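# Move bottle TB from fridge bin to bench, shut door

## Task

Lift the bottle marked TB out of the bin inside the refrigerator and set it upright on the bench, keep the other bottle upright inside the refrigerator, then close the refrigerator door. If neither bottle carries the marking TB, leave both inside, close the door, and press the CALL key on the operator panel until it latches down. A wrongly made call cannot be reversed.

## Robot and tools

ROBOT. Two six-joint arms, left_arm and right_arm, each with a Robotiq 2F-140 gripper and a wrist camera. Each arm rides a carriage on a single floor track: left_rail carries left_arm and is always the one at larger y; right_rail carries right_arm. The gripper fingers can fold if pushed. Grip with the outer quarter of the pads, near the tips. Nearer the palm, a narrow part may slip or be held loosely.

FRAME. All positions use one table-fixed frame in metres. The table top is z = 0 and +z is up. +x is the direction the arms face and +y is to their left. The track runs along y at x = 0, with y = 0 at its middle. The table edge is at x = 0.17. An arm base sits at x = 0, y = its carriage position_m, z = 0.04. In the gripper frame the fingers point along +z and close along y. end_effector_position is the point between the pads when closed; the fingertips reach about 33 mm past it, or 9 mm when fully open.

ROW (used by execute_actions and move). A row is one flat list of 18 numbers, each in [-1, 1], covering both arms. The first 9 belong to left_arm and the next 9 to right_arm. Each block of 9 is: shoulder pan, shoulder lift, elbow, wrist 1, wrist 2, wrist 3, then gripper position, force_limit, speed. The six joint numbers are offsets from the arm's Joint targets at the start of the call, not from the previous row. They are scaled so that 1.0 = 2.222 rad, and all zeros hold the arm where it is. Joint ranges are ±6.283 rad, except the elbow at ±3.142. A request more than 0.010 rad beyond a range is refused. The gripper numbers are absolute commands. For position, +1 is fully open (140 mm), about -0.8 is where the pads touch, and -1 closes until blocked. force_limit runs from -1 (about 14 N) to +1 (about 58 N). speed runs from -1 (about 30 mm/s) to +1 (about 250 mm/s). Both start at +1. To leave a gripper unchanged, repeat its last three numbers; a 0 is a real command.

TOOLS.
- execute_actions: takes actions, a list with one action, or an empty list to just look. An action can contain rows (1 to 15 rows, each held for one 1/30 s step) and steps (1 to 450, default 15, at least the number of rows). It can also contain until, which tests only rail fields. Examples are {"right_rail": {"position_status": ["!=", "moving"]}} and {"all": {"status": "ended"}}; comparisons are =, !=, <, <=, >, >=. An action can also command a carriage. left_rail or right_rail takes position_m, an absolute place on the track in metres (left -0.8 to 1.5, right -1.5 to 0.8), plus speed_m_s (0.01 to 1) and acceleration_factor (0.1 to 1), or {"stop": true}. A separate cameras argument takes names or ["all"].
- move: target is one row, or a list of up to 15 rows. Every row counts its offsets from the same starting Joint targets. speed is in rad/s (0.01 to 3.14, default 0.5) and limits the joint with the most travel. blend (rad) rounds the corners of a list. stop_force (3 to 120 N) ends an arm's path on contact; pair it with a low speed. zero controls whether the force reading is re-zeroed first. blocking=false returns early, but not together with stop_force. The result adds a move: line reading done, off_target, moving, held or fault, possibly with limits=held.
- wait: seconds, 0 to 10. stop: brakes a running move.
- zoom_image: camera plus region [x0, y0, x1, y1] in pixels, no more than 504 by 504.
- zero_wrist_force: takes arm. read_manual: licence texts. finished_scene: ends the scene for good.
Cameras: cam_high, cam_low, cam_bench_left, cam_bench_mid, cam_bench_right, cam_left_wrist, cam_right_wrist, all 896x504.

RESULTS. Joint positions, velocities and targets are listed per arm: the rail in m, then the six joints in rad. Joint torques, Motor temperatures, and Wrist force and torque follow; forces are in the gripper's own axes. end_effector_position (m) and end_effector_quat_wxyz are reported for each arm. object_status codes: 0 moving; 1 stopped while opening; 2 stopped while closing, which means a grip; 3 reached the commanded opening or the pads met. position_measured is in counts: 3 is open, 139 is about 60 mm, 200 about 20 mm, 230 closed. position_status for a rail reads moving, done, contact_stop, time_out, stopped, stopped_with_arm, stopped_for_other_arm or stopped_for_other_carriage. position_answer reads taken or not_taken. "joint command not followed" means the clearance check altered that arm's command. "joint sent to its limit" means a joint was clipped at the end of its range.

ORDER. Look first. Send position_m, then wait with until position_status != moving before using that arm. Keep the carriages 0.78 m or more apart. Approach with move, close at -1, and confirm status 2 before lifting. Set the part down gently before opening.

AVOID. Anything ending off the table, or on the track or the strip beside it, fails the task. A force near 150 N, or wrist torque at 25.4 N m, stops the arm for 10 s. Never let the two arms press on each other. Long holds or stretched poses overheat motors.

Each tool is called after "Request:" in YAML: its name, and indented under it one key for each argument.

## Session

Request:
execute_actions:
  actions: []

Scene clock: 0.00 s.
left_arm: end_effector_position=(+0.3456, +1.2419, +0.5800) position_measured=3 object_status=3 end_effector_quat_wxyz=(+0.000, +0.000, +1.000, +0.000) | right_arm: end_effector_position=(+0.3456, -1.3425, +0.5800) position_measured=3 object_status=3 end_effector_quat_wxyz=(+0.000, +0.000, +1.000, +0.000)
Joint positions: left_arm=[1.215 -0.316 -1.725 0.971 -0.816 -1.571 -0.316] | right_arm=[-1.37 -0.316 -1.725 0.971 -0.816 -1.571 -0.316]
Joint velocities: within noise
Joint torques (N m): no reading
Motor temperatures (°C): left_arm=[33 41 41 42 42 37] | right_arm=[38 33 37 42 42 50]
Wrist force (N): no reading
Wrist torque (N m): no reading
Wrist force, peak (N): no reading
Joint targets: left_arm=[1.215 -0.316 -1.725 0.971 -0.816 -1.571 -0.316] | right_arm=[-1.370 -0.316 -1.725 0.971 -0.816 -1.571 -0.316]
Tool commands: left_gripper/position=+1.0 left_gripper/force_limit=+1.0 left_gripper/speed=+1.0 right_gripper/position=+1.0 right_gripper/force_limit=+1.0 right_gripper/speed=+1.0
left_rail: position_m=1.215 position_status=done
right_rail: position_m=-1.370 position_status=done

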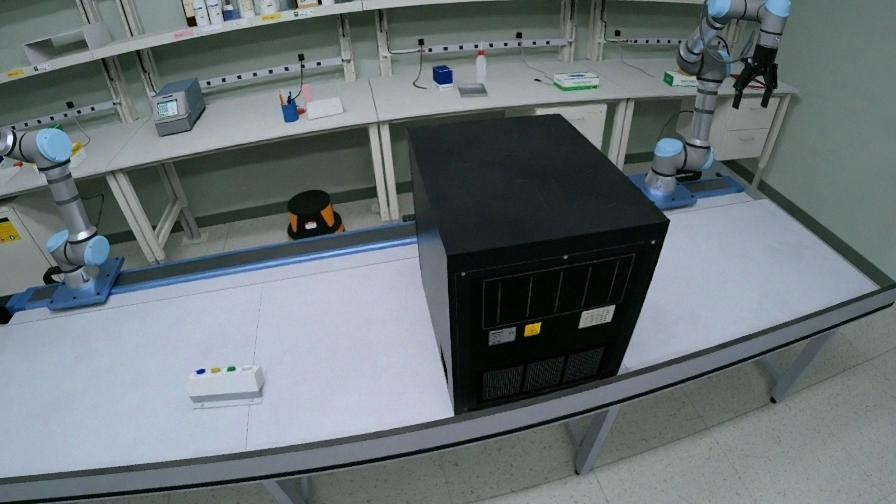

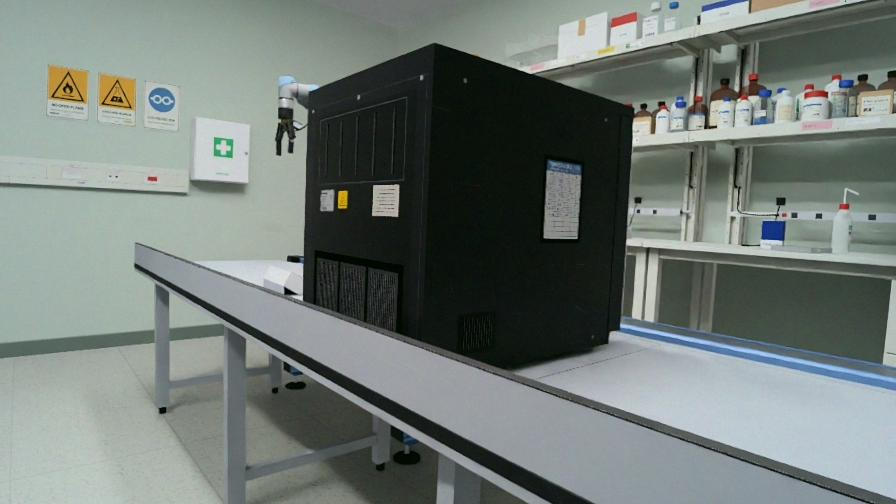

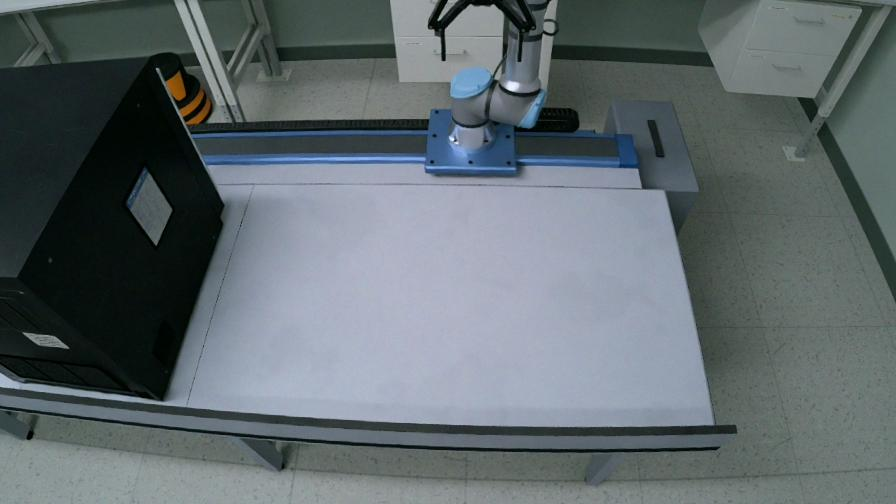

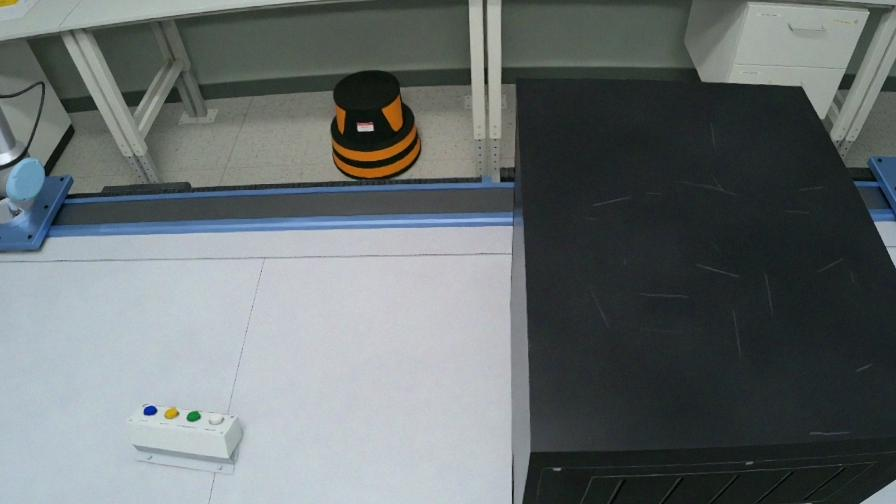

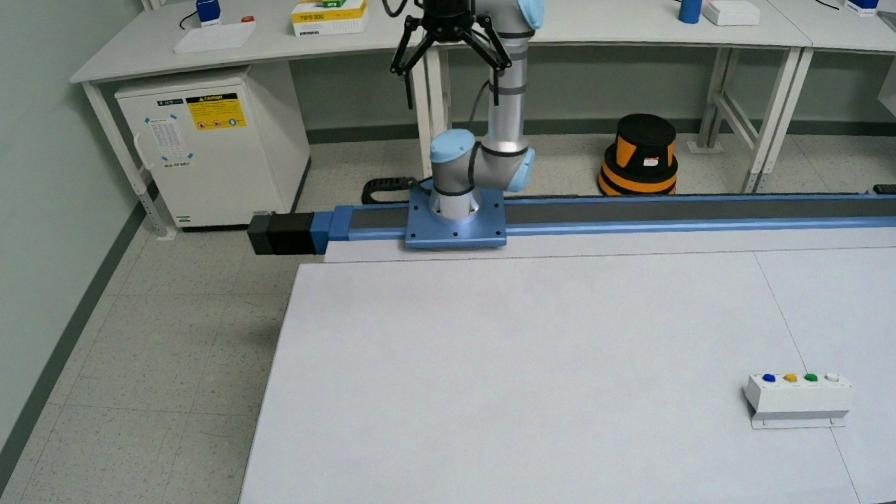

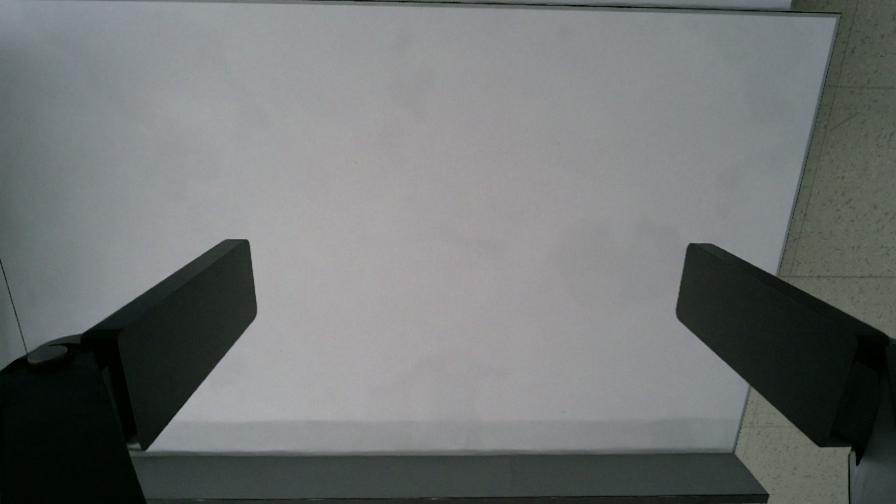

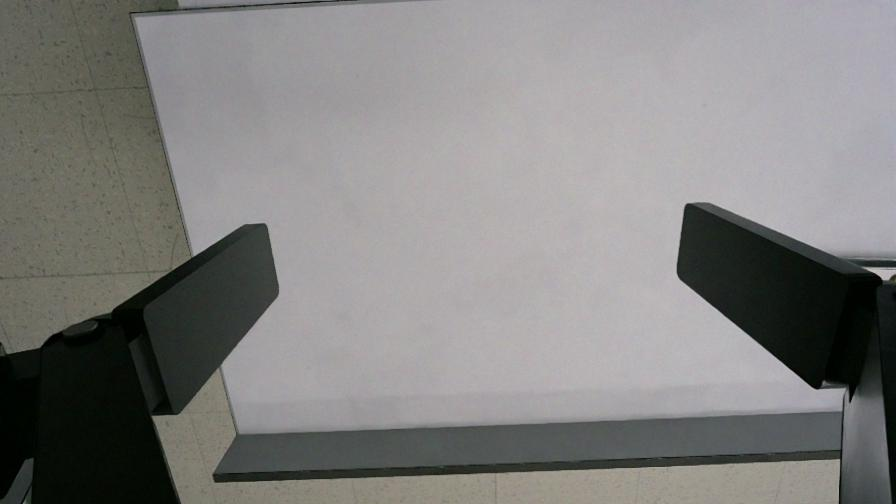

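Request:
move:
  target: [0,0,0,0,0,0,1,1,1,0.0711,-0.1744,-0.1285,0.6562,0.707,0.0711,1,1,1]
  speed: 1.2

Request:
move:
  target: [0,0,0,0,0,0,1,1,1,0.0711,-0.1744,-0.1285,0.6562,0.707,0.0711,1,1,1]
  speed: 1.2

Request:
execute_actions:
  actions:
    - {"right_rail":{"position_m":0.1,"acceleration_factor":0.6},"steps":300,"until":{"right_rail":{"position_status":["!=","moving"]}}}
  cameras: ["cam_right_wrist","cam_high"]

Scene clock: 49.13 s.
left_arm: end_effector_position=(+0.3456, +1.2419, +0.5800) position_measured=3 object_status=3 end_effector_quat_wxyz=(+0.000, +0.000, +1.000, +0.000) | right_arm: end_effector_position=(-0.0216, -0.9163, +0.8843) position_measured=3 object_status=3 end_effector_quat_wxyz=(-0.164, +0.270, +0.653, +0.688)
Joint positions: left_arm=[1.215 -0.316 -1.725 0.971 -0.816 -1.571 -0.316] | right_arm=[-1.37 -0.158 -2.113 0.685 0.642 0 -0.158]
Joint torques (N m): left_arm=[0.53 -11.32 -18.52 -3.26 -0.18 0.24] | right_arm=[7.2 9.42 -18.14 -0.77 3 1.24]
Wrist force (N): left_arm=[-0.1 0.5 0.0] | right_arm=[0.7 1.4 2.0]
Wrist torque (N m): left_arm=[0.10 0.02 0.00] | right_arm=[0.45 0.36 -0.23]
Wrist force, peak (N): left_arm=[-0.6 0.5 0.3] | right_arm=[1.7 1.6 2.4]
Joint targets: left_arm=[1.215 -0.316 -1.725 0.971 -0.816 -1.571 -0.316] | right_arm=[-1.370 -0.158 -2.113 0.685 0.642 0.000 -0.158]
left_rail: position_m=1.215 position_status=done
right_rail: position_m=-1.370 position_status=done
move: done

Scene clock: 51.23 s.
left_arm: end_effector_position=(+0.3456, +1.2419, +0.5800) position_measured=3 object_status=3 end_effector_quat_wxyz=(+0.000, +0.000, +1.000, +0.000) | right_arm: end_effector_position=(-0.2276, -1.2365, +0.6958) position_measured=3 object_status=3 end_effector_quat_wxyz=(+0.000, +0.707, +0.000, +0.707)
Joint positions: left_arm=[1.215 -0.316 -1.725 0.971 -0.816 -1.571 -0.316] | right_arm=[-1.37 0 -2.5 0.4 2.1 1.571 0]
Joint torques (N m): left_arm=[0.49 -11.27 -17.61 -2.97 -0.27 0.04] | right_arm=[9.91 35.54 -2.82 -0.82 1.29 1.46]
Wrist force (N): left_arm=[-0.1 0.5 0.0] | right_arm=[1.6 0.7 1.3]
Wrist torque (N m): left_arm=[0.10 0.02 0.01] | right_arm=[0.48 0.15 -0.27]
Wrist force, peak (N): left_arm=[0.1 0.8 -0.1] | right_arm=[0.1 2.0 2.8]
Joint targets: left_arm=[1.215 -0.316 -1.725 0.971 -0.816 -1.571 -0.316] | right_arm=[-1.370 0.000 -2.500 0.399 2.100 1.571 0.000]
left_rail: position_m=1.215 position_status=done
right_rail: position_m=-1.370 position_status=done
move: done

Scene clock: 54.27 s.
left_arm: end_effector_position=(+0.3456, +1.2419, +0.5800) position_measured=3 object_status=3 end_effector_quat_wxyz=(+0.000, +0.000, +1.000, +0.000) | right_arm: end_effector_position=(-0.2276, +0.2332, +0.6957) position_measured=3 object_status=3 end_effector_quat_wxyz=(+0.000, +0.707, +0.000, +0.707)
Joint positions: left_arm=[1.215 -0.316 -1.725 0.971 -0.816 -1.571 -0.316] | right_arm=[0.1 0 -2.5 0.399 2.1 1.571 0]
Joint torques (N m): left_arm=[-0.74 -10.24 -18.6 -3.37 -0.28 0.2] | right_arm=[6.57 37.18 9.17 -3.28 -0.18 0.53]
Wrist force (N): left_arm=[0.0 0.0 -0.1] | right_arm=[1.5 0.8 1.4]
Wrist torque (N m): left_arm=[0.01 0.00 0.00] | right_arm=[0.49 0.17 -0.27]
Wrist force, peak (N): left_arm=[-0.4 0.7 -0.2] | right_arm=[1.5 2.5 1.2]
Joint targets: left_arm=[1.215 -0.316 -1.725 0.971 -0.816 -1.571 -0.316] | right_arm=[0.100 0.000 -2.500 0.399 2.100 1.571 0.000]
Tool commands: left_gripper/position=+1.0 left_gripper/force_limit=+1.0 left_gripper/speed=+1.0 right_gripper/position=+1.0 right_gripper/force_limit=+1.0 right_gripper/speed=+1.0
left_rail: position_m=1.215 position_status=done
right_rail: position_m=0.100 position_status=done
camera_calibration:
cam_right_wrist: T_world_to_cam=[[0.0121145, -0.999343, -0.0341707, 0.275013], [-0.341013, 0.0279954, -0.939642, 0.569195], [0.93998, 0.023036, -0.34045, 0.591306], [0, 0, 0, 1]] pos_world=[-0.365045, 0.245276, 0.745547]
Images, in order (width x height): cam_high 896x504, cam_right_wrist 896x504.

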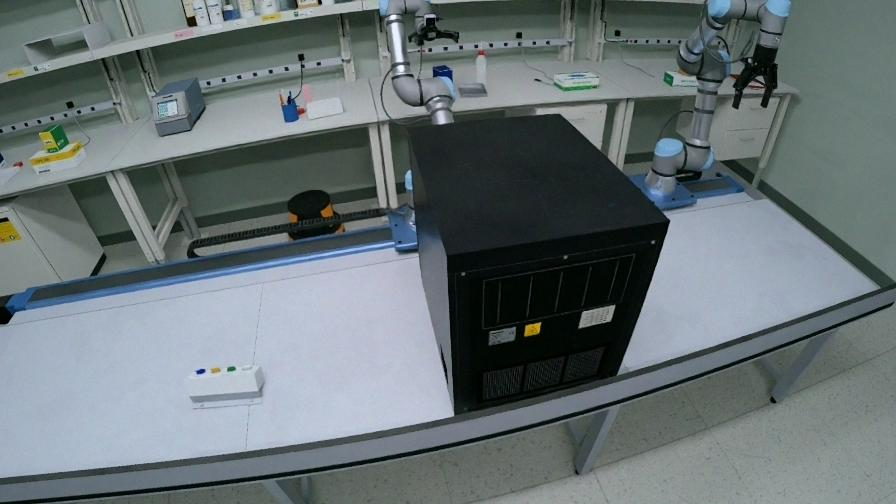

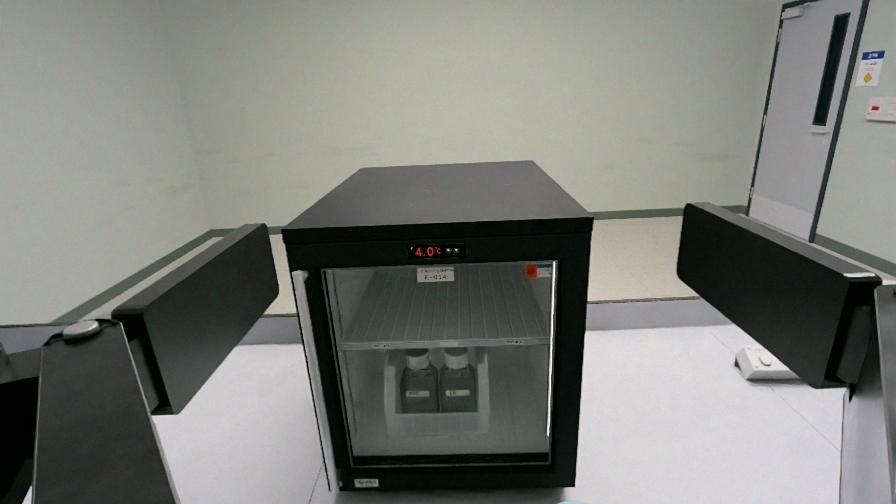

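Request:
zoom_image:
  camera: "cam_right_wrist"
  region: [280, 200, 600, 500]

Request:
zoom_image:
  camera: "cam_right_wrist"
  region: [380, 330, 500, 440]

Request:
zoom_image:
  camera: "cam_right_wrist"
  region: [280, 380, 400, 500]

Scaled by 1.575 from the camera's 896x504 image, which has a finer 1280x720 frame.

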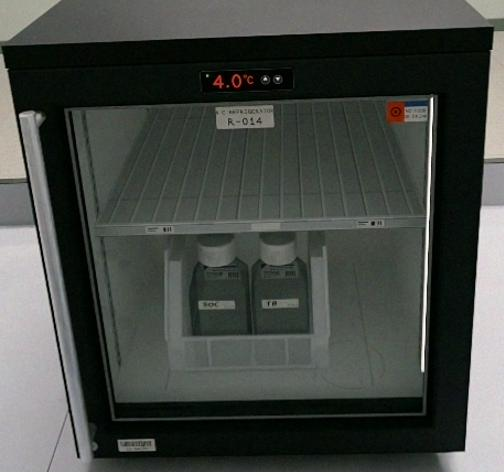

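Scaled by 4.200 from the camera's 896x504 image, which has a finer 1280x720 frame.

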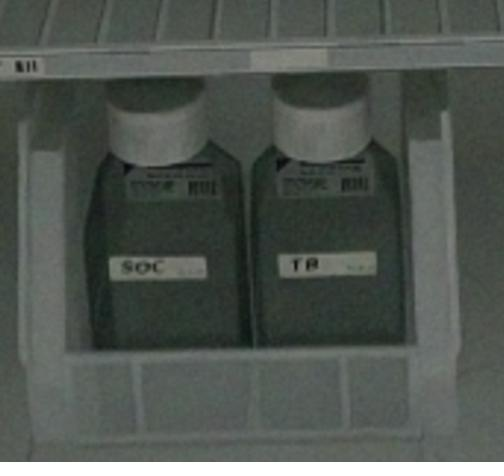

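Scaled by 4.200 from the camera's 896x504 image, which has a finer 1280x720 frame.

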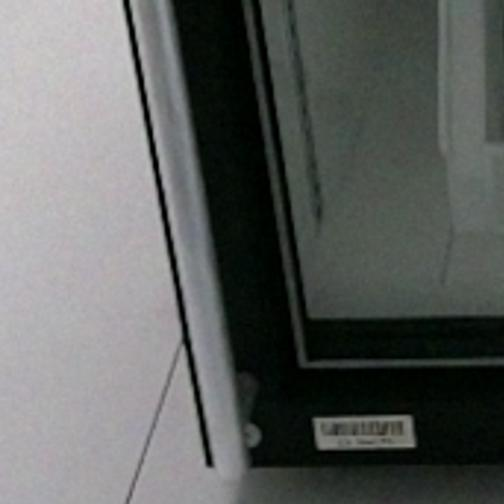

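Request:
move:
  target: [-0.8569,0.2978,0.2486,0.1602,0.4149,0.1422,1,1,1,0,0,0,0,0,0,1,1,1]
  speed: 1.2

Request:
execute_actions:
  actions:
    - {"right_rail":{"position_m":-0.6,"acceleration_factor":0.6},"left_rail":{"position_m":1.0,"acceleration_factor":0.5},"steps":300,"until":{"all":{"status":"ended"}}}
  cameras: ["cam_left_wrist","cam_bench_left"]

Request:
zoom_image:
  camera: "cam_bench_left"
  region: [100, 30, 280, 230]

Scene clock: 134.40 s.
left_arm: end_effector_position=(+0.0800, +0.6894, +0.3003) position_measured=3 object_status=3 end_effector_quat_wxyz=(+0.000, +0.707, +0.000, +0.707) | right_arm: end_effector_position=(-0.2276, +0.2332, +0.6957) position_measured=3 object_status=3 end_effector_quat_wxyz=(+0.000, +0.707, +0.000, +0.707)
Joint positions: left_arm=[1.215 -2.22 -1.064 1.523 -0.46 -0.649 0] | right_arm=[0.1 0 -2.5 0.399 2.1 1.571 0]
Joint torques (N m): left_arm=[-7.59 -24.53 -8.89 2.84 2.03 2.31] | right_arm=[-1.19 44.09 20.26 -3.49 -1.01 -0.72]
Wrist force (N): left_arm=[-0.2 1.0 0.4] | right_arm=[1.5 0.7 1.4]
Wrist torque (N m): left_arm=[-0.13 0.15 0.12] | right_arm=[0.48 0.19 -0.27]
Wrist force, peak (N): left_arm=[-2.2 0.9 -3.2] | right_arm=[1.7 0.7 1.6]
Joint targets: left_arm=[1.215 -2.220 -1.064 1.523 -0.460 -0.649 0.000] | right_arm=[0.100 0.000 -2.500 0.399 2.100 1.571 0.000]
left_rail: position_m=1.215 position_status=done
right_rail: position_m=0.100 position_status=done
move: done

Scene clock: 136.57 s.
left_arm: end_effector_position=(+0.0799, +0.4748, +0.3002) position_measured=3 object_status=3 end_effector_quat_wxyz=(+0.000, +0.707, +0.000, +0.707) | right_arm: end_effector_position=(-0.2276, -0.4668, +0.6957) position_measured=3 object_status=3 end_effector_quat_wxyz=(+0.000, +0.707, +0.000, +0.707)
Joint positions: left_arm=[1 -2.22 -1.064 1.523 -0.46 -0.649 0] | right_arm=[-0.6 0 -2.5 0.399 2.1 1.571 0]
Joint torques (N m): left_arm=[-2.88 -42.32 -16.67 1.19 -0.57 2.12] | right_arm=[-4.45 45.3 13.28 -3.29 -0.67 -1.06]
Wrist force (N): left_arm=[-0.4 1.0 0.4] | right_arm=[1.4 0.7 1.3]
Wrist torque (N m): left_arm=[-0.13 0.16 0.12] | right_arm=[0.47 0.18 -0.26]
Wrist force, peak (N): left_arm=[-0.3 2.4 0.5] | right_arm=[1.7 1.9 1.4]
Joint targets: left_arm=[1.000 -2.220 -1.064 1.523 -0.460 -0.649 0.000] | right_arm=[-0.600 0.000 -2.500 0.399 2.100 1.571 0.000]
Tool commands: left_gripper/position=+1.0 left_gripper/force_limit=+1.0 left_gripper/speed=+1.0 right_gripper/position=+1.0 right_gripper/force_limit=+1.0 right_gripper/speed=+1.0
left_rail: position_m=1.000 position_status=done
right_rail: position_m=-0.600 position_status=done
camera_calibration:
cam_left_wrist: T_world_to_cam=[[-0.0225374, -0.99956, 0.0192715, 0.480609], [-0.299058, -0.0116533, -0.954164, 0.327359], [0.953969, -0.0272676, -0.298664, 0.17029], [0, 0, 0, 1]] pos_world=[-0.0537204, 0.488856, 0.353951]
Images, in order (width x height): cam_bench_left 896x504, cam_left_wrist 896x504.

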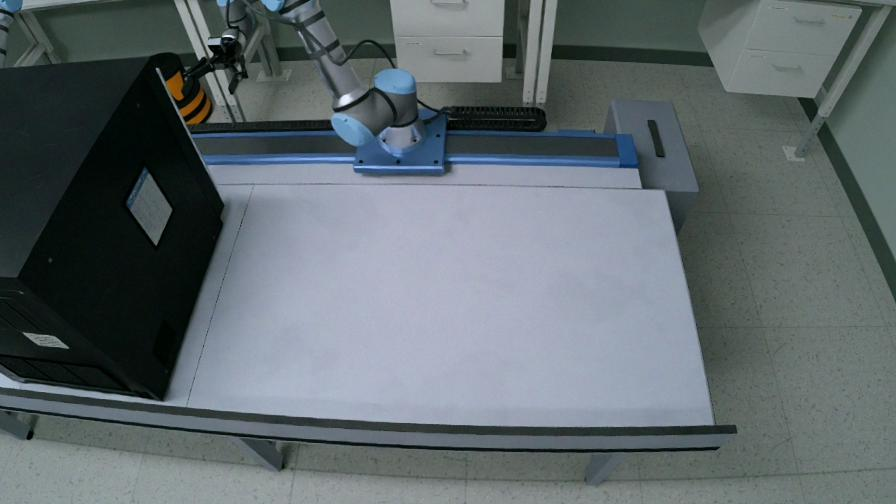

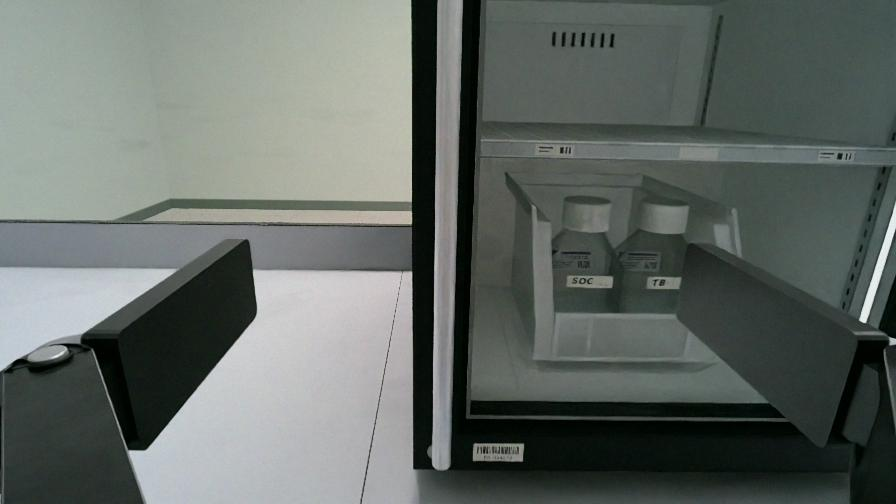

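Scaled by 2.520 from the camera's 896x504 image, which has a finer 1280x720 frame.

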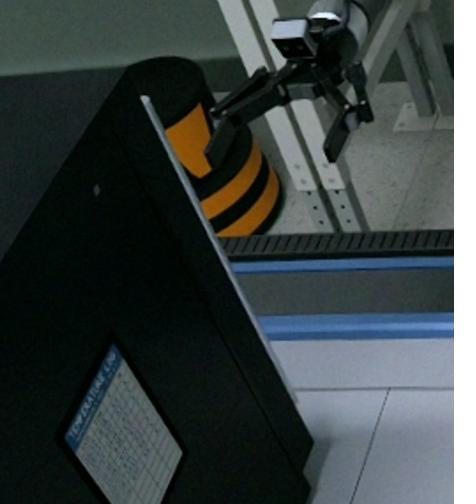

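Request:
move:
  target: [0.0668,-0.0385,0.0604,-0.0215,0.0667,0,-0.08,-0.5,-0.3,0,0,0,0,0,0,1,1,1]

Request:
move:
  target: [0.0898,-0.0154,0.0229,-0.0074,0.0898,0,-0.08,-0.5,-0.3,0,0,0,0,0,0,1,1,1]
  stop_force: 5
  speed: 0.05
  cameras: ["cam_left_wrist"]

Scene clock: 165.87 s.
left_arm: end_effector_position=(+0.1800, +0.4828, +0.2998) position_measured=139 object_status=0 end_effector_quat_wxyz=(+0.000, +0.707, +0.000, +0.707) | right_arm: end_effector_position=(-0.2276, -0.4668, +0.6957) position_measured=3 object_status=3 end_effector_quat_wxyz=(+0.000, +0.707, +0.000, +0.707)
Joint positions: left_arm=[1 -2.072 -1.149 1.657 -0.508 -0.501 0] | right_arm=[-0.6 0 -2.5 0.399 2.1 1.571 0]
Joint torques (N m): left_arm=[6.21 -46.92 -7.98 -0.18 2.17 1.56] | right_arm=[5.84 49.76 -3.04 -2.74 0.79 -1.3]
Wrist force (N): left_arm=[-0.5 1.2 0.1] | right_arm=[1.7 0.7 1.4]
Wrist torque (N m): left_arm=[-0.08 0.13 0.11] | right_arm=[0.48 0.14 -0.26]
Wrist force, peak (N): left_arm=[-0.5 1.0 2.3] | right_arm=[1.8 0.6 1.5]
Joint targets: left_arm=[1.000 -2.072 -1.149 1.657 -0.508 -0.501 0.000] | right_arm=[-0.600 0.000 -2.500 0.399 2.100 1.571 0.000]
left_rail: position_m=1.000 position_status=done
right_rail: position_m=-0.600 position_status=done
move: done

Scene clock: 170.27 s.
left_arm: end_effector_position=(+0.2679, +0.4810, +0.2999) position_measured=139 object_status=3 end_effector_quat_wxyz=(+0.000, +0.707, +0.000, +0.707) | right_arm: end_effector_position=(-0.2276, -0.4668, +0.6957) position_measured=3 object_status=3 end_effector_quat_wxyz=(+0.000, +0.707, +0.000, +0.707)
Joint positions: left_arm=[1 -1.913 -1.176 1.698 -0.521 -0.342 0] | right_arm=[-0.6 0 -2.5 0.399 2.1 1.571 0]
Joint torques (N m): left_arm=[-7.47 -20.83 -27.89 1.91 -2.08 1.02] | right_arm=[4.73 50.11 -2.11 -2.62 0.93 -1.2]
Wrist force (N): left_arm=[-0.7 1.0 0.8] | right_arm=[1.5 0.8 1.3]
Wrist torque (N m): left_arm=[-0.11 0.16 0.11] | right_arm=[0.50 0.17 -0.26]
Wrist force, peak (N): left_arm=[-0.1 8.1 -7.1] | right_arm=[1.6 0.7 1.5]
Joint targets: left_arm=[1.000 -1.913 -1.176 1.698 -0.521 -0.342 0.000] | right_arm=[-0.600 0.000 -2.500 0.399 2.100 1.571 0.000]
left_rail: position_m=1.000 position_status=done
right_rail: position_m=-0.600 position_status=done
move: contact (left_arm); left_arm: the shoulder pan is farthest, 0.040 rad from its target
camera_calibration:
cam_left_wrist: T_world_to_cam=[[-0.022317, -0.999583, 0.0183435, 0.491262], [-0.298549, -0.0108476, -0.954333, 0.382866], [0.954133, -0.0267743, -0.298183, -0.00944513], [0, 0, 0, 1]] pos_world=[0.13428, 0.494958, 0.353554]
Images, in order (width x height): cam_left_wrist 896x504.

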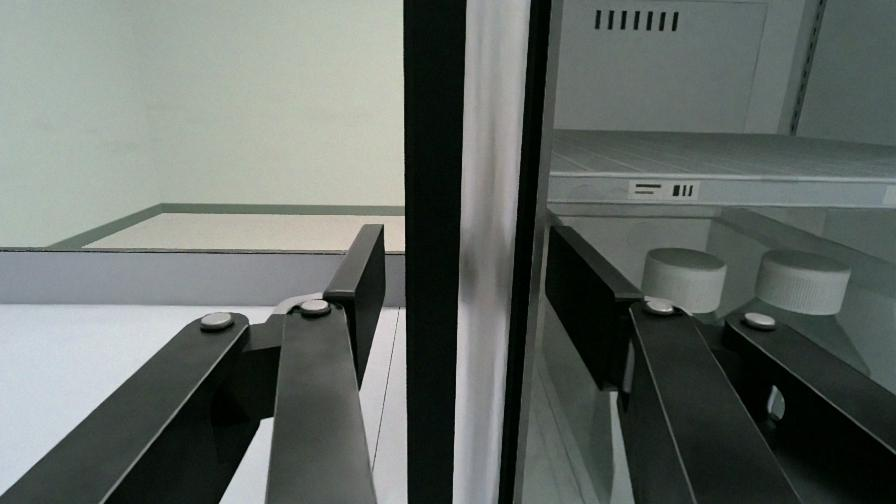

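Request:
move:
  target: [-0.0026,0.0069,-0.011,0.0036,-0.0027,0,-0.08,-0.5,-0.3,0,0,0,0,0,0,1,1,1]

Request:
execute_actions:
  actions:
    - {"rows":[[0,0,0,0,0,0,-1,0.3,-1,0,0,0,0,0,0,1,1,1]],"steps":75}
  cameras: ["cam_left_wrist"]

Scene clock: 182.23 s.
left_arm: end_effector_position=(+0.2623, +0.4740, +0.3003) position_measured=139 object_status=3 end_effector_quat_wxyz=(+0.000, +0.707, +0.000, +0.707) | right_arm: end_effector_position=(-0.2276, -0.4668, +0.6957) position_measured=3 object_status=3 end_effector_quat_wxyz=(+0.000, +0.707, +0.000, +0.707)
Joint positions: left_arm=[1 -1.918 -1.161 1.673 -0.513 -0.348 0] | right_arm=[-0.6 0 -2.5 0.399 2.1 1.571 0]
Joint torques (N m): left_arm=[-7.45 -19.85 -30.13 2.25 -2.18 1.01] | right_arm=[4.95 49.01 -1.76 -1.84 0.85 -1.12]
Wrist force (N): left_arm=[-0.7 1.3 0.6] | right_arm=[1.5 0.7 1.3]
Wrist torque (N m): left_arm=[-0.05 0.17 0.12] | right_arm=[0.49 0.17 -0.26]
Wrist force, peak (N): left_arm=[-0.6 1.7 0.6] | right_arm=[1.7 0.8 1.5]
Joint targets: left_arm=[1.000 -1.918 -1.161 1.673 -0.513 -0.348 0.000] | right_arm=[-0.600 0.000 -2.500 0.399 2.100 1.571 0.000]
left_rail: position_m=1.000 position_status=done
right_rail: position_m=-0.600 position_status=done
move: done

Scene clock: 184.93 s.
left_arm: end_effector_position=(+0.2622, +0.4810, +0.3003) position_measured=171 object_status=2 end_effector_quat_wxyz=(-0.008, +0.707, +0.008, +0.707) | right_arm: end_effector_position=(-0.2276, -0.4668, +0.6957) position_measured=3 object_status=3 end_effector_quat_wxyz=(+0.000, +0.707, +0.000, +0.707)
Joint positions: left_arm=[1 -1.918 -1.161 1.673 -0.513 -0.371 0] | right_arm=[-0.6 0 -2.5 0.399 2.1 1.571 0]
Joint torques (N m): left_arm=[12.38 -20.54 -35.52 -1.89 12.68 1.51] | right_arm=[5.53 51.55 -1.84 -1.99 0.91 -1.32]
Wrist force (N): left_arm=[4.0 -41.9 -33.7] | right_arm=[1.5 0.7 1.3]
Wrist torque (N m): left_arm=[1.13 0.05 0.40] | right_arm=[0.48 0.17 -0.27]
Wrist force, peak (N): left_arm=[4.5 -42.2 -33.9] | right_arm=[1.6 0.9 1.4]
Joint targets: left_arm=[1.000 -1.918 -1.161 1.673 -0.513 -0.348 0.000] | right_arm=[-0.600 0.000 -2.500 0.399 2.100 1.571 0.000]
left_rail: position_m=1.000 position_status=done
right_rail: position_m=-0.600 position_status=done
camera_calibration:
cam_left_wrist: T_world_to_cam=[[0.000699475, -0.999811, 0.019403, 0.48494], [-0.298598, -0.0187267, -0.954195, 0.385337], [0.954379, -0.00512626, -0.298555, -0.0141558], [0, 0, 0, 1]] pos_world=[0.128232, 0.491992, 0.354051]
Images, in order (width x height): cam_left_wrist 896x504.

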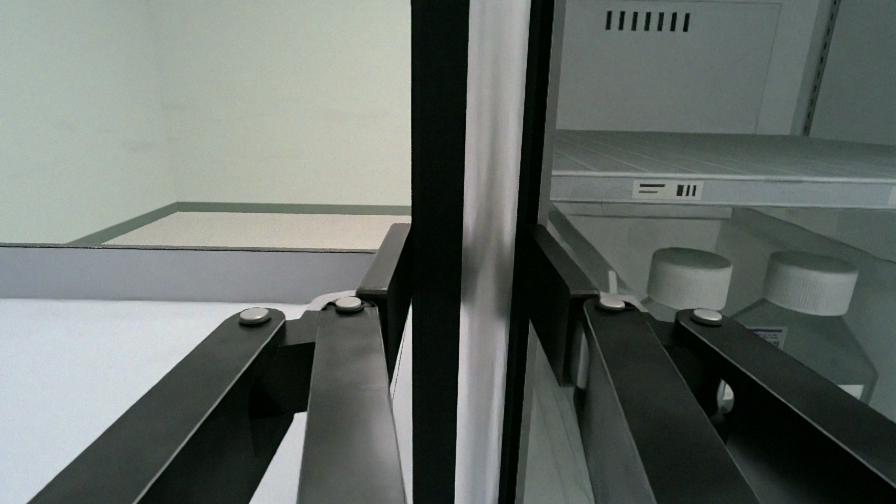

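Request:
execute_actions:
  actions:
    - {"rows":[[0,0,0,0,0,0,-0.08,0.3,-0.7,0,0,0,0,0,0,1,1,1]],"steps":25}

Request:
move:
  target: [-0.0149,0.0051,-0.0071,0.0024,-0.0146,0,-0.08,0.3,-0.7,0,0,0,0,0,0,1,1,1]
  cameras: ["cam_left_wrist"]

Request:
execute_actions:
  actions:
    - {"rows":[[0,0,0,0,0,0,-1,-0.5,-1,0,0,0,0,0,0,1,1,1]],"steps":90}
  cameras: ["cam_left_wrist"]

Scene clock: 198.57 s.
left_arm: end_effector_position=(+0.2622, +0.4739, +0.3003) position_measured=139 object_status=3 end_effector_quat_wxyz=(+0.000, +0.707, +0.000, +0.707) | right_arm: end_effector_position=(-0.2276, -0.4668, +0.6957) position_measured=3 object_status=3 end_effector_quat_wxyz=(+0.000, +0.707, +0.000, +0.707)
Joint positions: left_arm=[1 -1.918 -1.161 1.673 -0.513 -0.348 0] | right_arm=[-0.6 0 -2.5 0.399 2.1 1.571 0]
Joint torques (N m): left_arm=[-5.71 -24.89 -12.18 2.26 -2.32 1.36] | right_arm=[4.77 50.72 -1.48 -1.14 0.76 -1.28]
Wrist force (N): left_arm=[-1.9 0.3 0.7] | right_arm=[1.5 0.6 1.2]
Wrist torque (N m): left_arm=[-0.26 0.42 0.11] | right_arm=[0.47 0.18 -0.27]
Wrist force, peak (N): left_arm=[4.2 -42.4 -33.8] | right_arm=[1.7 0.7 1.5]
Joint targets: left_arm=[1.000 -1.918 -1.161 1.673 -0.513 -0.348 0.000] | right_arm=[-0.600 0.000 -2.500 0.399 2.100 1.571 0.000]
left_rail: position_m=1.000 position_status=done
right_rail: position_m=-0.600 position_status=done

Scene clock: 199.40 s.
left_arm: end_effector_position=(+0.2430, +0.4709, +0.3000) position_measured=139 object_status=3 end_effector_quat_wxyz=(+0.000, +0.707, +0.000, +0.707) | right_arm: end_effector_position=(-0.2276, -0.4668, +0.6957) position_measured=3 object_status=3 end_effector_quat_wxyz=(+0.000, +0.707, +0.000, +0.707)
Joint positions: left_arm=[1 -1.951 -1.15 1.657 -0.508 -0.38 0] | right_arm=[-0.6 0 -2.5 0.399 2.1 1.571 0]
Joint torques (N m): left_arm=[-4.77 -22.03 -28.68 2.57 -1.68 1.21] | right_arm=[3.97 50.47 -2.55 -1.47 0.83 -1.16]
Wrist force (N): left_arm=[-2.2 0.3 0.6] | right_arm=[1.4 0.8 1.3]
Wrist torque (N m): left_arm=[-0.26 0.48 0.11] | right_arm=[0.49 0.19 -0.27]
Wrist force, peak (N): left_arm=[-1.8 0.3 1.4] | right_arm=[1.5 0.9 1.4]
Joint targets: left_arm=[1.000 -1.952 -1.150 1.657 -0.508 -0.380 0.000] | right_arm=[-0.600 0.000 -2.500 0.399 2.100 1.571 0.000]
left_rail: position_m=1.000 position_status=done
right_rail: position_m=-0.600 position_status=done
move: done
camera_calibration:
cam_left_wrist: T_world_to_cam=[[-0.0227596, -0.999568, 0.0185937, 0.480561], [-0.298648, -0.0109516, -0.9543, 0.375468], [0.954092, -0.0272724, -0.29827, 0.0143481], [0, 0, 0, 1]] pos_world=[0.109381, 0.484857, 0.353653]
Images, in order (width x height): cam_left_wrist 896x504.

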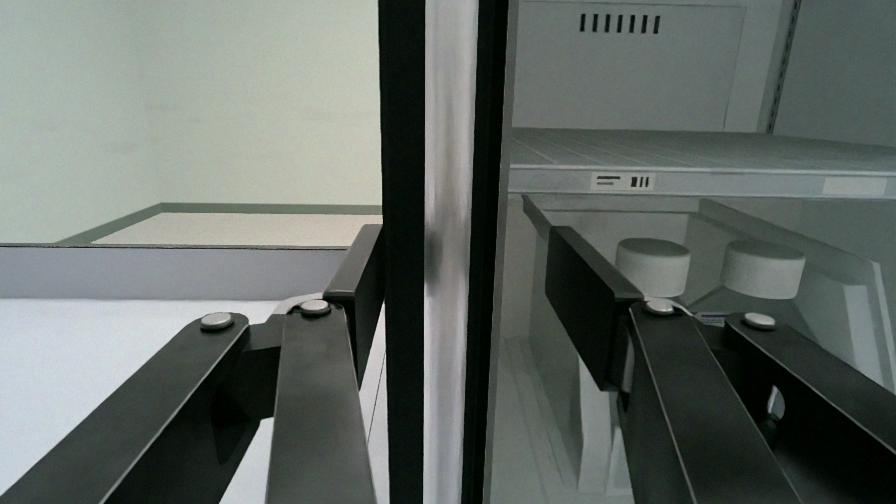

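Scene clock: 202.60 s.
left_arm: end_effector_position=(+0.2429, +0.4710, +0.3000) position_measured=190 object_status=2 end_effector_quat_wxyz=(+0.000, +0.707, +0.000, +0.707) | right_arm: end_effector_position=(-0.2276, -0.4668, +0.6957) position_measured=3 object_status=3 end_effector_quat_wxyz=(+0.000, +0.707, +0.000, +0.707)
Joint positions: left_arm=[1 -1.952 -1.15 1.657 -0.508 -0.381 0] | right_arm=[-0.6 0 -2.5 0.399 2.1 1.571 0]
Joint torques (N m): left_arm=[-6.22 -22.8 -26.72 -3.66 12.61 1.22] | right_arm=[5.36 50.55 -1.41 -1.36 0.87 -1.17]
Wrist force (N): left_arm=[1.3 -39.0 -13.9] | right_arm=[1.5 0.7 1.4]
Wrist torque (N m): left_arm=[0.23 0.26 0.21] | right_arm=[0.49 0.18 -0.27]
Wrist force, peak (N): left_arm=[1.0 -39.6 -14.1] | right_arm=[1.7 0.7 1.4]
Joint targets: left_arm=[1.000 -1.952 -1.150 1.657 -0.508 -0.380 0.000] | right_arm=[-0.600 0.000 -2.500 0.399 2.100 1.571 0.000]
left_rail: position_m=1.000 position_status=done
right_rail: position_m=-0.600 position_status=done
camera_calibration:
cam_left_wrist: T_world_to_cam=[[-0.0222228, -0.999579, 0.0186324, 0.480593], [-0.298648, -0.0111487, -0.954298, 0.375533], [0.954105, -0.0267717, -0.298274, 0.0142046], [0, 0, 0, 1]] pos_world=[0.10928, 0.484957, 0.353653]
Images, in order (width x height): cam_left_wrist 896x504.

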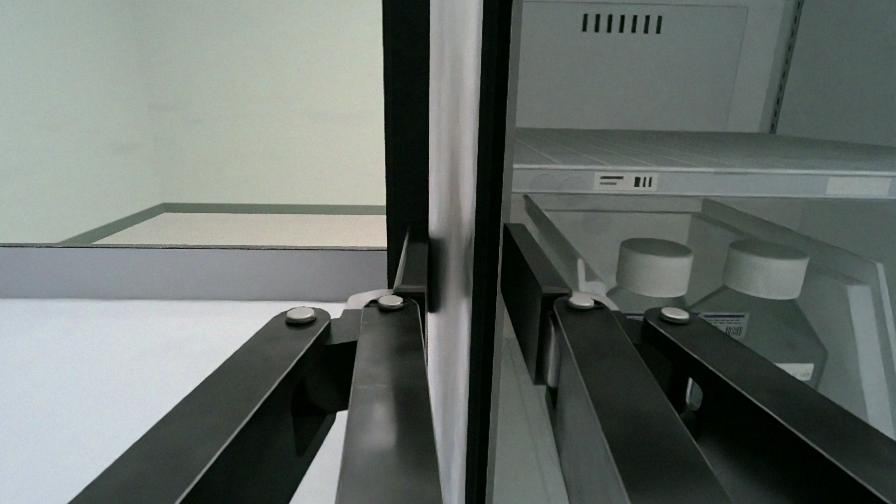

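Request:
execute_actions:
  actions:
    - {"rows":[[0,0,0,0,0,0,-0.3,-0.5,-1,0,0,0,0,0,0,1,1,1]],"steps":25}

Request:
move:
  target: [-0.0016,-0.0056,0.0087,-0.0027,-0.0022,0,-0.3,-0.5,-1,0,0,0,0,0,0,1,1,1]

Request:
execute_actions:
  actions:
    - {"rows":[[0,0,0,0,0,0,-1,0.3,-1,0,0,0,0,0,0,1,1,1]],"steps":75}
  cameras: ["cam_left_wrist"]

Scene clock: 215.30 s.
left_arm: end_effector_position=(+0.2429, +0.4708, +0.3000) position_measured=167 object_status=3 end_effector_quat_wxyz=(+0.000, +0.707, +0.000, +0.707) | right_arm: end_effector_position=(-0.2276, -0.4668, +0.6957) position_measured=3 object_status=3 end_effector_quat_wxyz=(+0.000, +0.707, +0.000, +0.707)
Joint positions: left_arm=[1 -1.952 -1.15 1.657 -0.508 -0.38 0] | right_arm=[-0.6 0 -2.5 0.399 2.1 1.571 0]
Joint torques (N m): left_arm=[-7.64 -23.13 -22.37 2.57 -2.22 1.36] | right_arm=[4.62 49.74 -1.16 -1.42 0.76 -1.33]
Wrist force (N): left_arm=[-1.5 0.4 1.2] | right_arm=[1.4 0.6 1.3]
Wrist torque (N m): left_arm=[-0.24 0.34 0.12] | right_arm=[0.45 0.19 -0.27]
Wrist force, peak (N): left_arm=[1.6 -39.8 -14.2] | right_arm=[1.6 0.5 1.6]
Joint targets: left_arm=[1.000 -1.952 -1.150 1.657 -0.508 -0.380 0.000] | right_arm=[-0.600 0.000 -2.500 0.399 2.100 1.571 0.000]
left_rail: position_m=1.000 position_status=done
right_rail: position_m=-0.600 position_status=done

Scene clock: 216.07 s.
left_arm: end_effector_position=(+0.2434, +0.4772, +0.2999) position_measured=167 object_status=3 end_effector_quat_wxyz=(-0.001, +0.707, +0.000, +0.707) | right_arm: end_effector_position=(-0.2276, -0.4668, +0.6957) position_measured=3 object_status=3 end_effector_quat_wxyz=(+0.000, +0.707, +0.000, +0.707)
Joint positions: left_arm=[1 -1.955 -1.162 1.677 -0.514 -0.385 0] | right_arm=[-0.6 0 -2.5 0.399 2.1 1.571 0]
Joint torques (N m): left_arm=[-6.38 -47.15 -9.41 -0.34 -1.99 1.29] | right_arm=[4.87 50.75 -1.7 -1.25 1.02 -1.35]
Wrist force (N): left_arm=[-1.7 0.4 1.6] | right_arm=[1.7 0.7 1.2]
Wrist torque (N m): left_arm=[-0.25 0.39 0.11] | right_arm=[0.48 0.14 -0.26]
Wrist force, peak (N): left_arm=[-1.7 0.4 1.6] | right_arm=[1.7 0.8 1.3]
Joint targets: left_arm=[1.000 -1.955 -1.162 1.677 -0.514 -0.385 0.000] | right_arm=[-0.600 0.000 -2.500 0.399 2.100 1.571 0.000]
left_rail: position_m=1.000 position_status=done
right_rail: position_m=-0.600 position_status=done
move: done

Scene clock: 218.77 s.
left_arm: end_effector_position=(+0.2434, +0.4773, +0.2999) position_measured=210 object_status=2 end_effector_quat_wxyz=(-0.001, +0.707, +0.000, +0.707) | right_arm: end_effector_position=(-0.2276, -0.4668, +0.6957) position_measured=3 object_status=3 end_effector_quat_wxyz=(+0.000, +0.707, +0.000, +0.707)
Joint positions: left_arm=[1 -1.955 -1.162 1.677 -0.514 -0.385 0] | right_arm=[-0.6 0 -2.5 0.399 2.1 1.571 0]
Joint torques (N m): left_arm=[-4.49 -31.1 -37.12 -1.73 11.75 1.45] | right_arm=[5.18 50.52 -1.75 -1.41 0.8 -1.25]
Wrist force (N): left_arm=[0.4 -35.1 -15.0] | right_arm=[1.5 0.7 1.3]
Wrist torque (N m): left_arm=[0.07 0.30 0.20] | right_arm=[0.48 0.19 -0.27]
Wrist force, peak (N): left_arm=[-0.1 -35.6 -14.8] | right_arm=[1.6 0.7 1.4]
Joint targets: left_arm=[1.000 -1.955 -1.162 1.677 -0.514 -0.385 0.000] | right_arm=[-0.600 0.000 -2.500 0.399 2.100 1.571 0.000]
left_rail: position_m=1.000 position_status=done
right_rail: position_m=-0.600 position_status=done
camera_calibration:
cam_left_wrist: T_world_to_cam=[[-0.0214587, -0.999612, 0.0177506, 0.486947], [-0.298321, -0.0105438, -0.954407, 0.375333], [0.954224, -0.0257758, -0.297979, 0.0133517], [0, 0, 0, 1]] pos_world=[0.109678, 0.49106, 0.353555]
Images, in order (width x height): cam_left_wrist 896x504.

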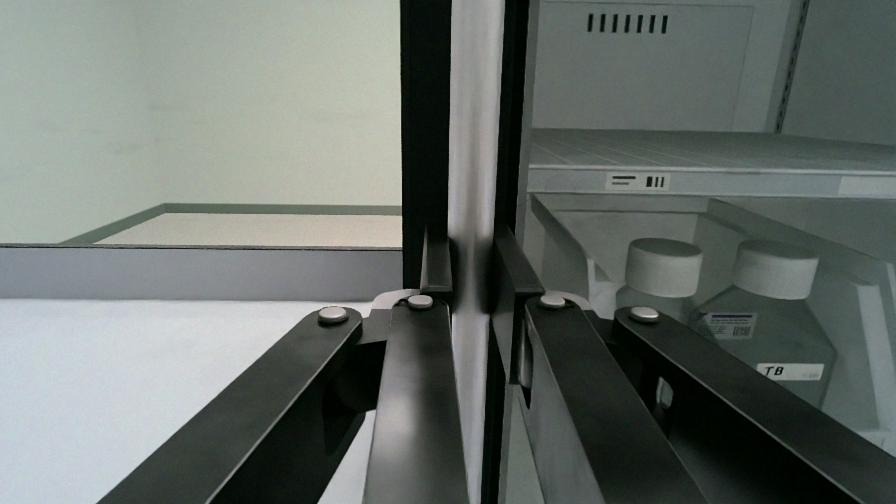

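Request:
move:
  target:
    - [-0.0311,0.0788,-0.1248,0.0456,-0.1093,0,-1,0.3,-1,0,0,0,0,0,0,1,1,1]
    - [-0.0430,0.1819,-0.3039,0.1215,-0.1998,0,-1,0.3,-1,0,0,0,0,0,0,1,1,1]
  blend: [0.08,0]
  speed: 0.15
  cameras: ["cam_left_wrist","cam_bench_left"]

Scene clock: 236.47 s.
left_arm: end_effector_position=(+0.0927, +0.4325, +0.3004) position_measured=210 object_status=2 end_effector_quat_wxyz=(-0.122, +0.697, +0.122, +0.697) end_effector_velocity=(+0.000, +0.000, +0.001) end_effector_angular_velocity=(-0.003, +0.001, +0.000) | right_arm: end_effector_position=(-0.2276, -0.4668, +0.6957) position_measured=3 object_status=3 end_effector_quat_wxyz=(+0.000, +0.707, +0.000, +0.707)
Joint positions: left_arm=[1 -2.051 -0.758 1.002 -0.244 -0.826 0] | right_arm=[-0.6 0 -2.5 0.399 2.1 1.571 0]
Joint velocities: left_arm=[0.001 0 0 -0.004 0 0 0] | right_arm=[within noise]
Joint torques (N m): left_arm=[-12.67 -33.15 -25.09 2.46 -13.13 1.52] | right_arm=[4.92 50.51 -1.95 -1.32 0.8 -1.46]
Wrist force (N): left_arm=[14.0 36.4 7.1] | right_arm=[1.5 0.6 1.3]
Wrist torque (N m): left_arm=[-0.29 -0.16 0.09] | right_arm=[0.46 0.18 -0.26]
Wrist force, peak (N): left_arm=[-51.0 -40.1 -0.5] | right_arm=[1.7 0.9 1.3]
Joint targets: left_arm=[1.000 -2.051 -0.758 1.001 -0.244 -0.829 0.000] | right_arm=[-0.600 0.000 -2.500 0.399 2.100 1.571 0.000]
left_rail: position_m=1.000 position_status=done
right_rail: position_m=-0.600 position_status=done
move: done
camera_calibration:
cam_left_wrist: T_world_to_cam=[[0.318131, -0.947861, 0.0187561, 0.384758], [-0.277213, -0.111924, -0.954267, 0.372206], [0.906612, 0.298382, -0.298365, 0.0203935], [0, 0, 0, 1]] pos_world=[-0.037712, 0.400271, 0.354053]
Images, in order (width x height): cam_bench_left 896x504, cam_left_wrist 896x504.

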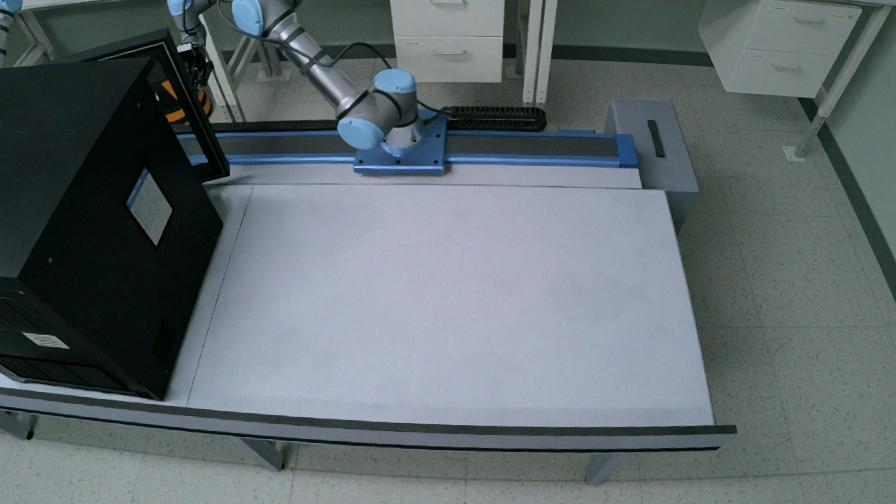

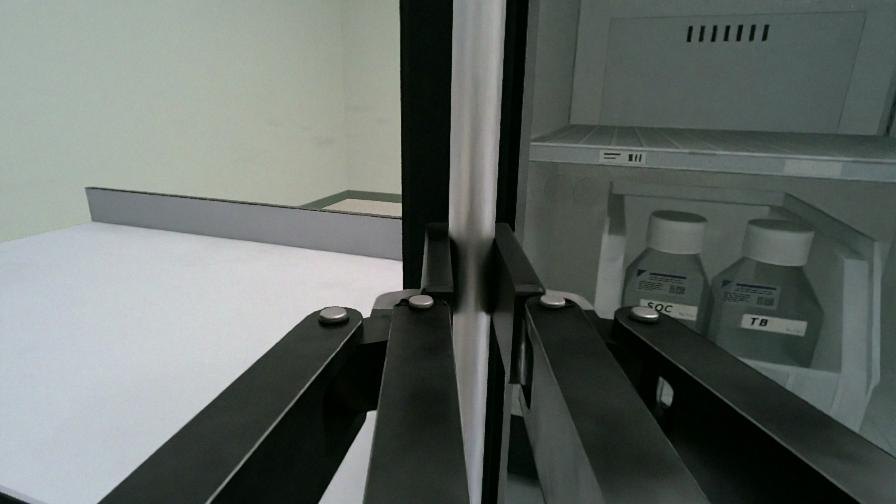

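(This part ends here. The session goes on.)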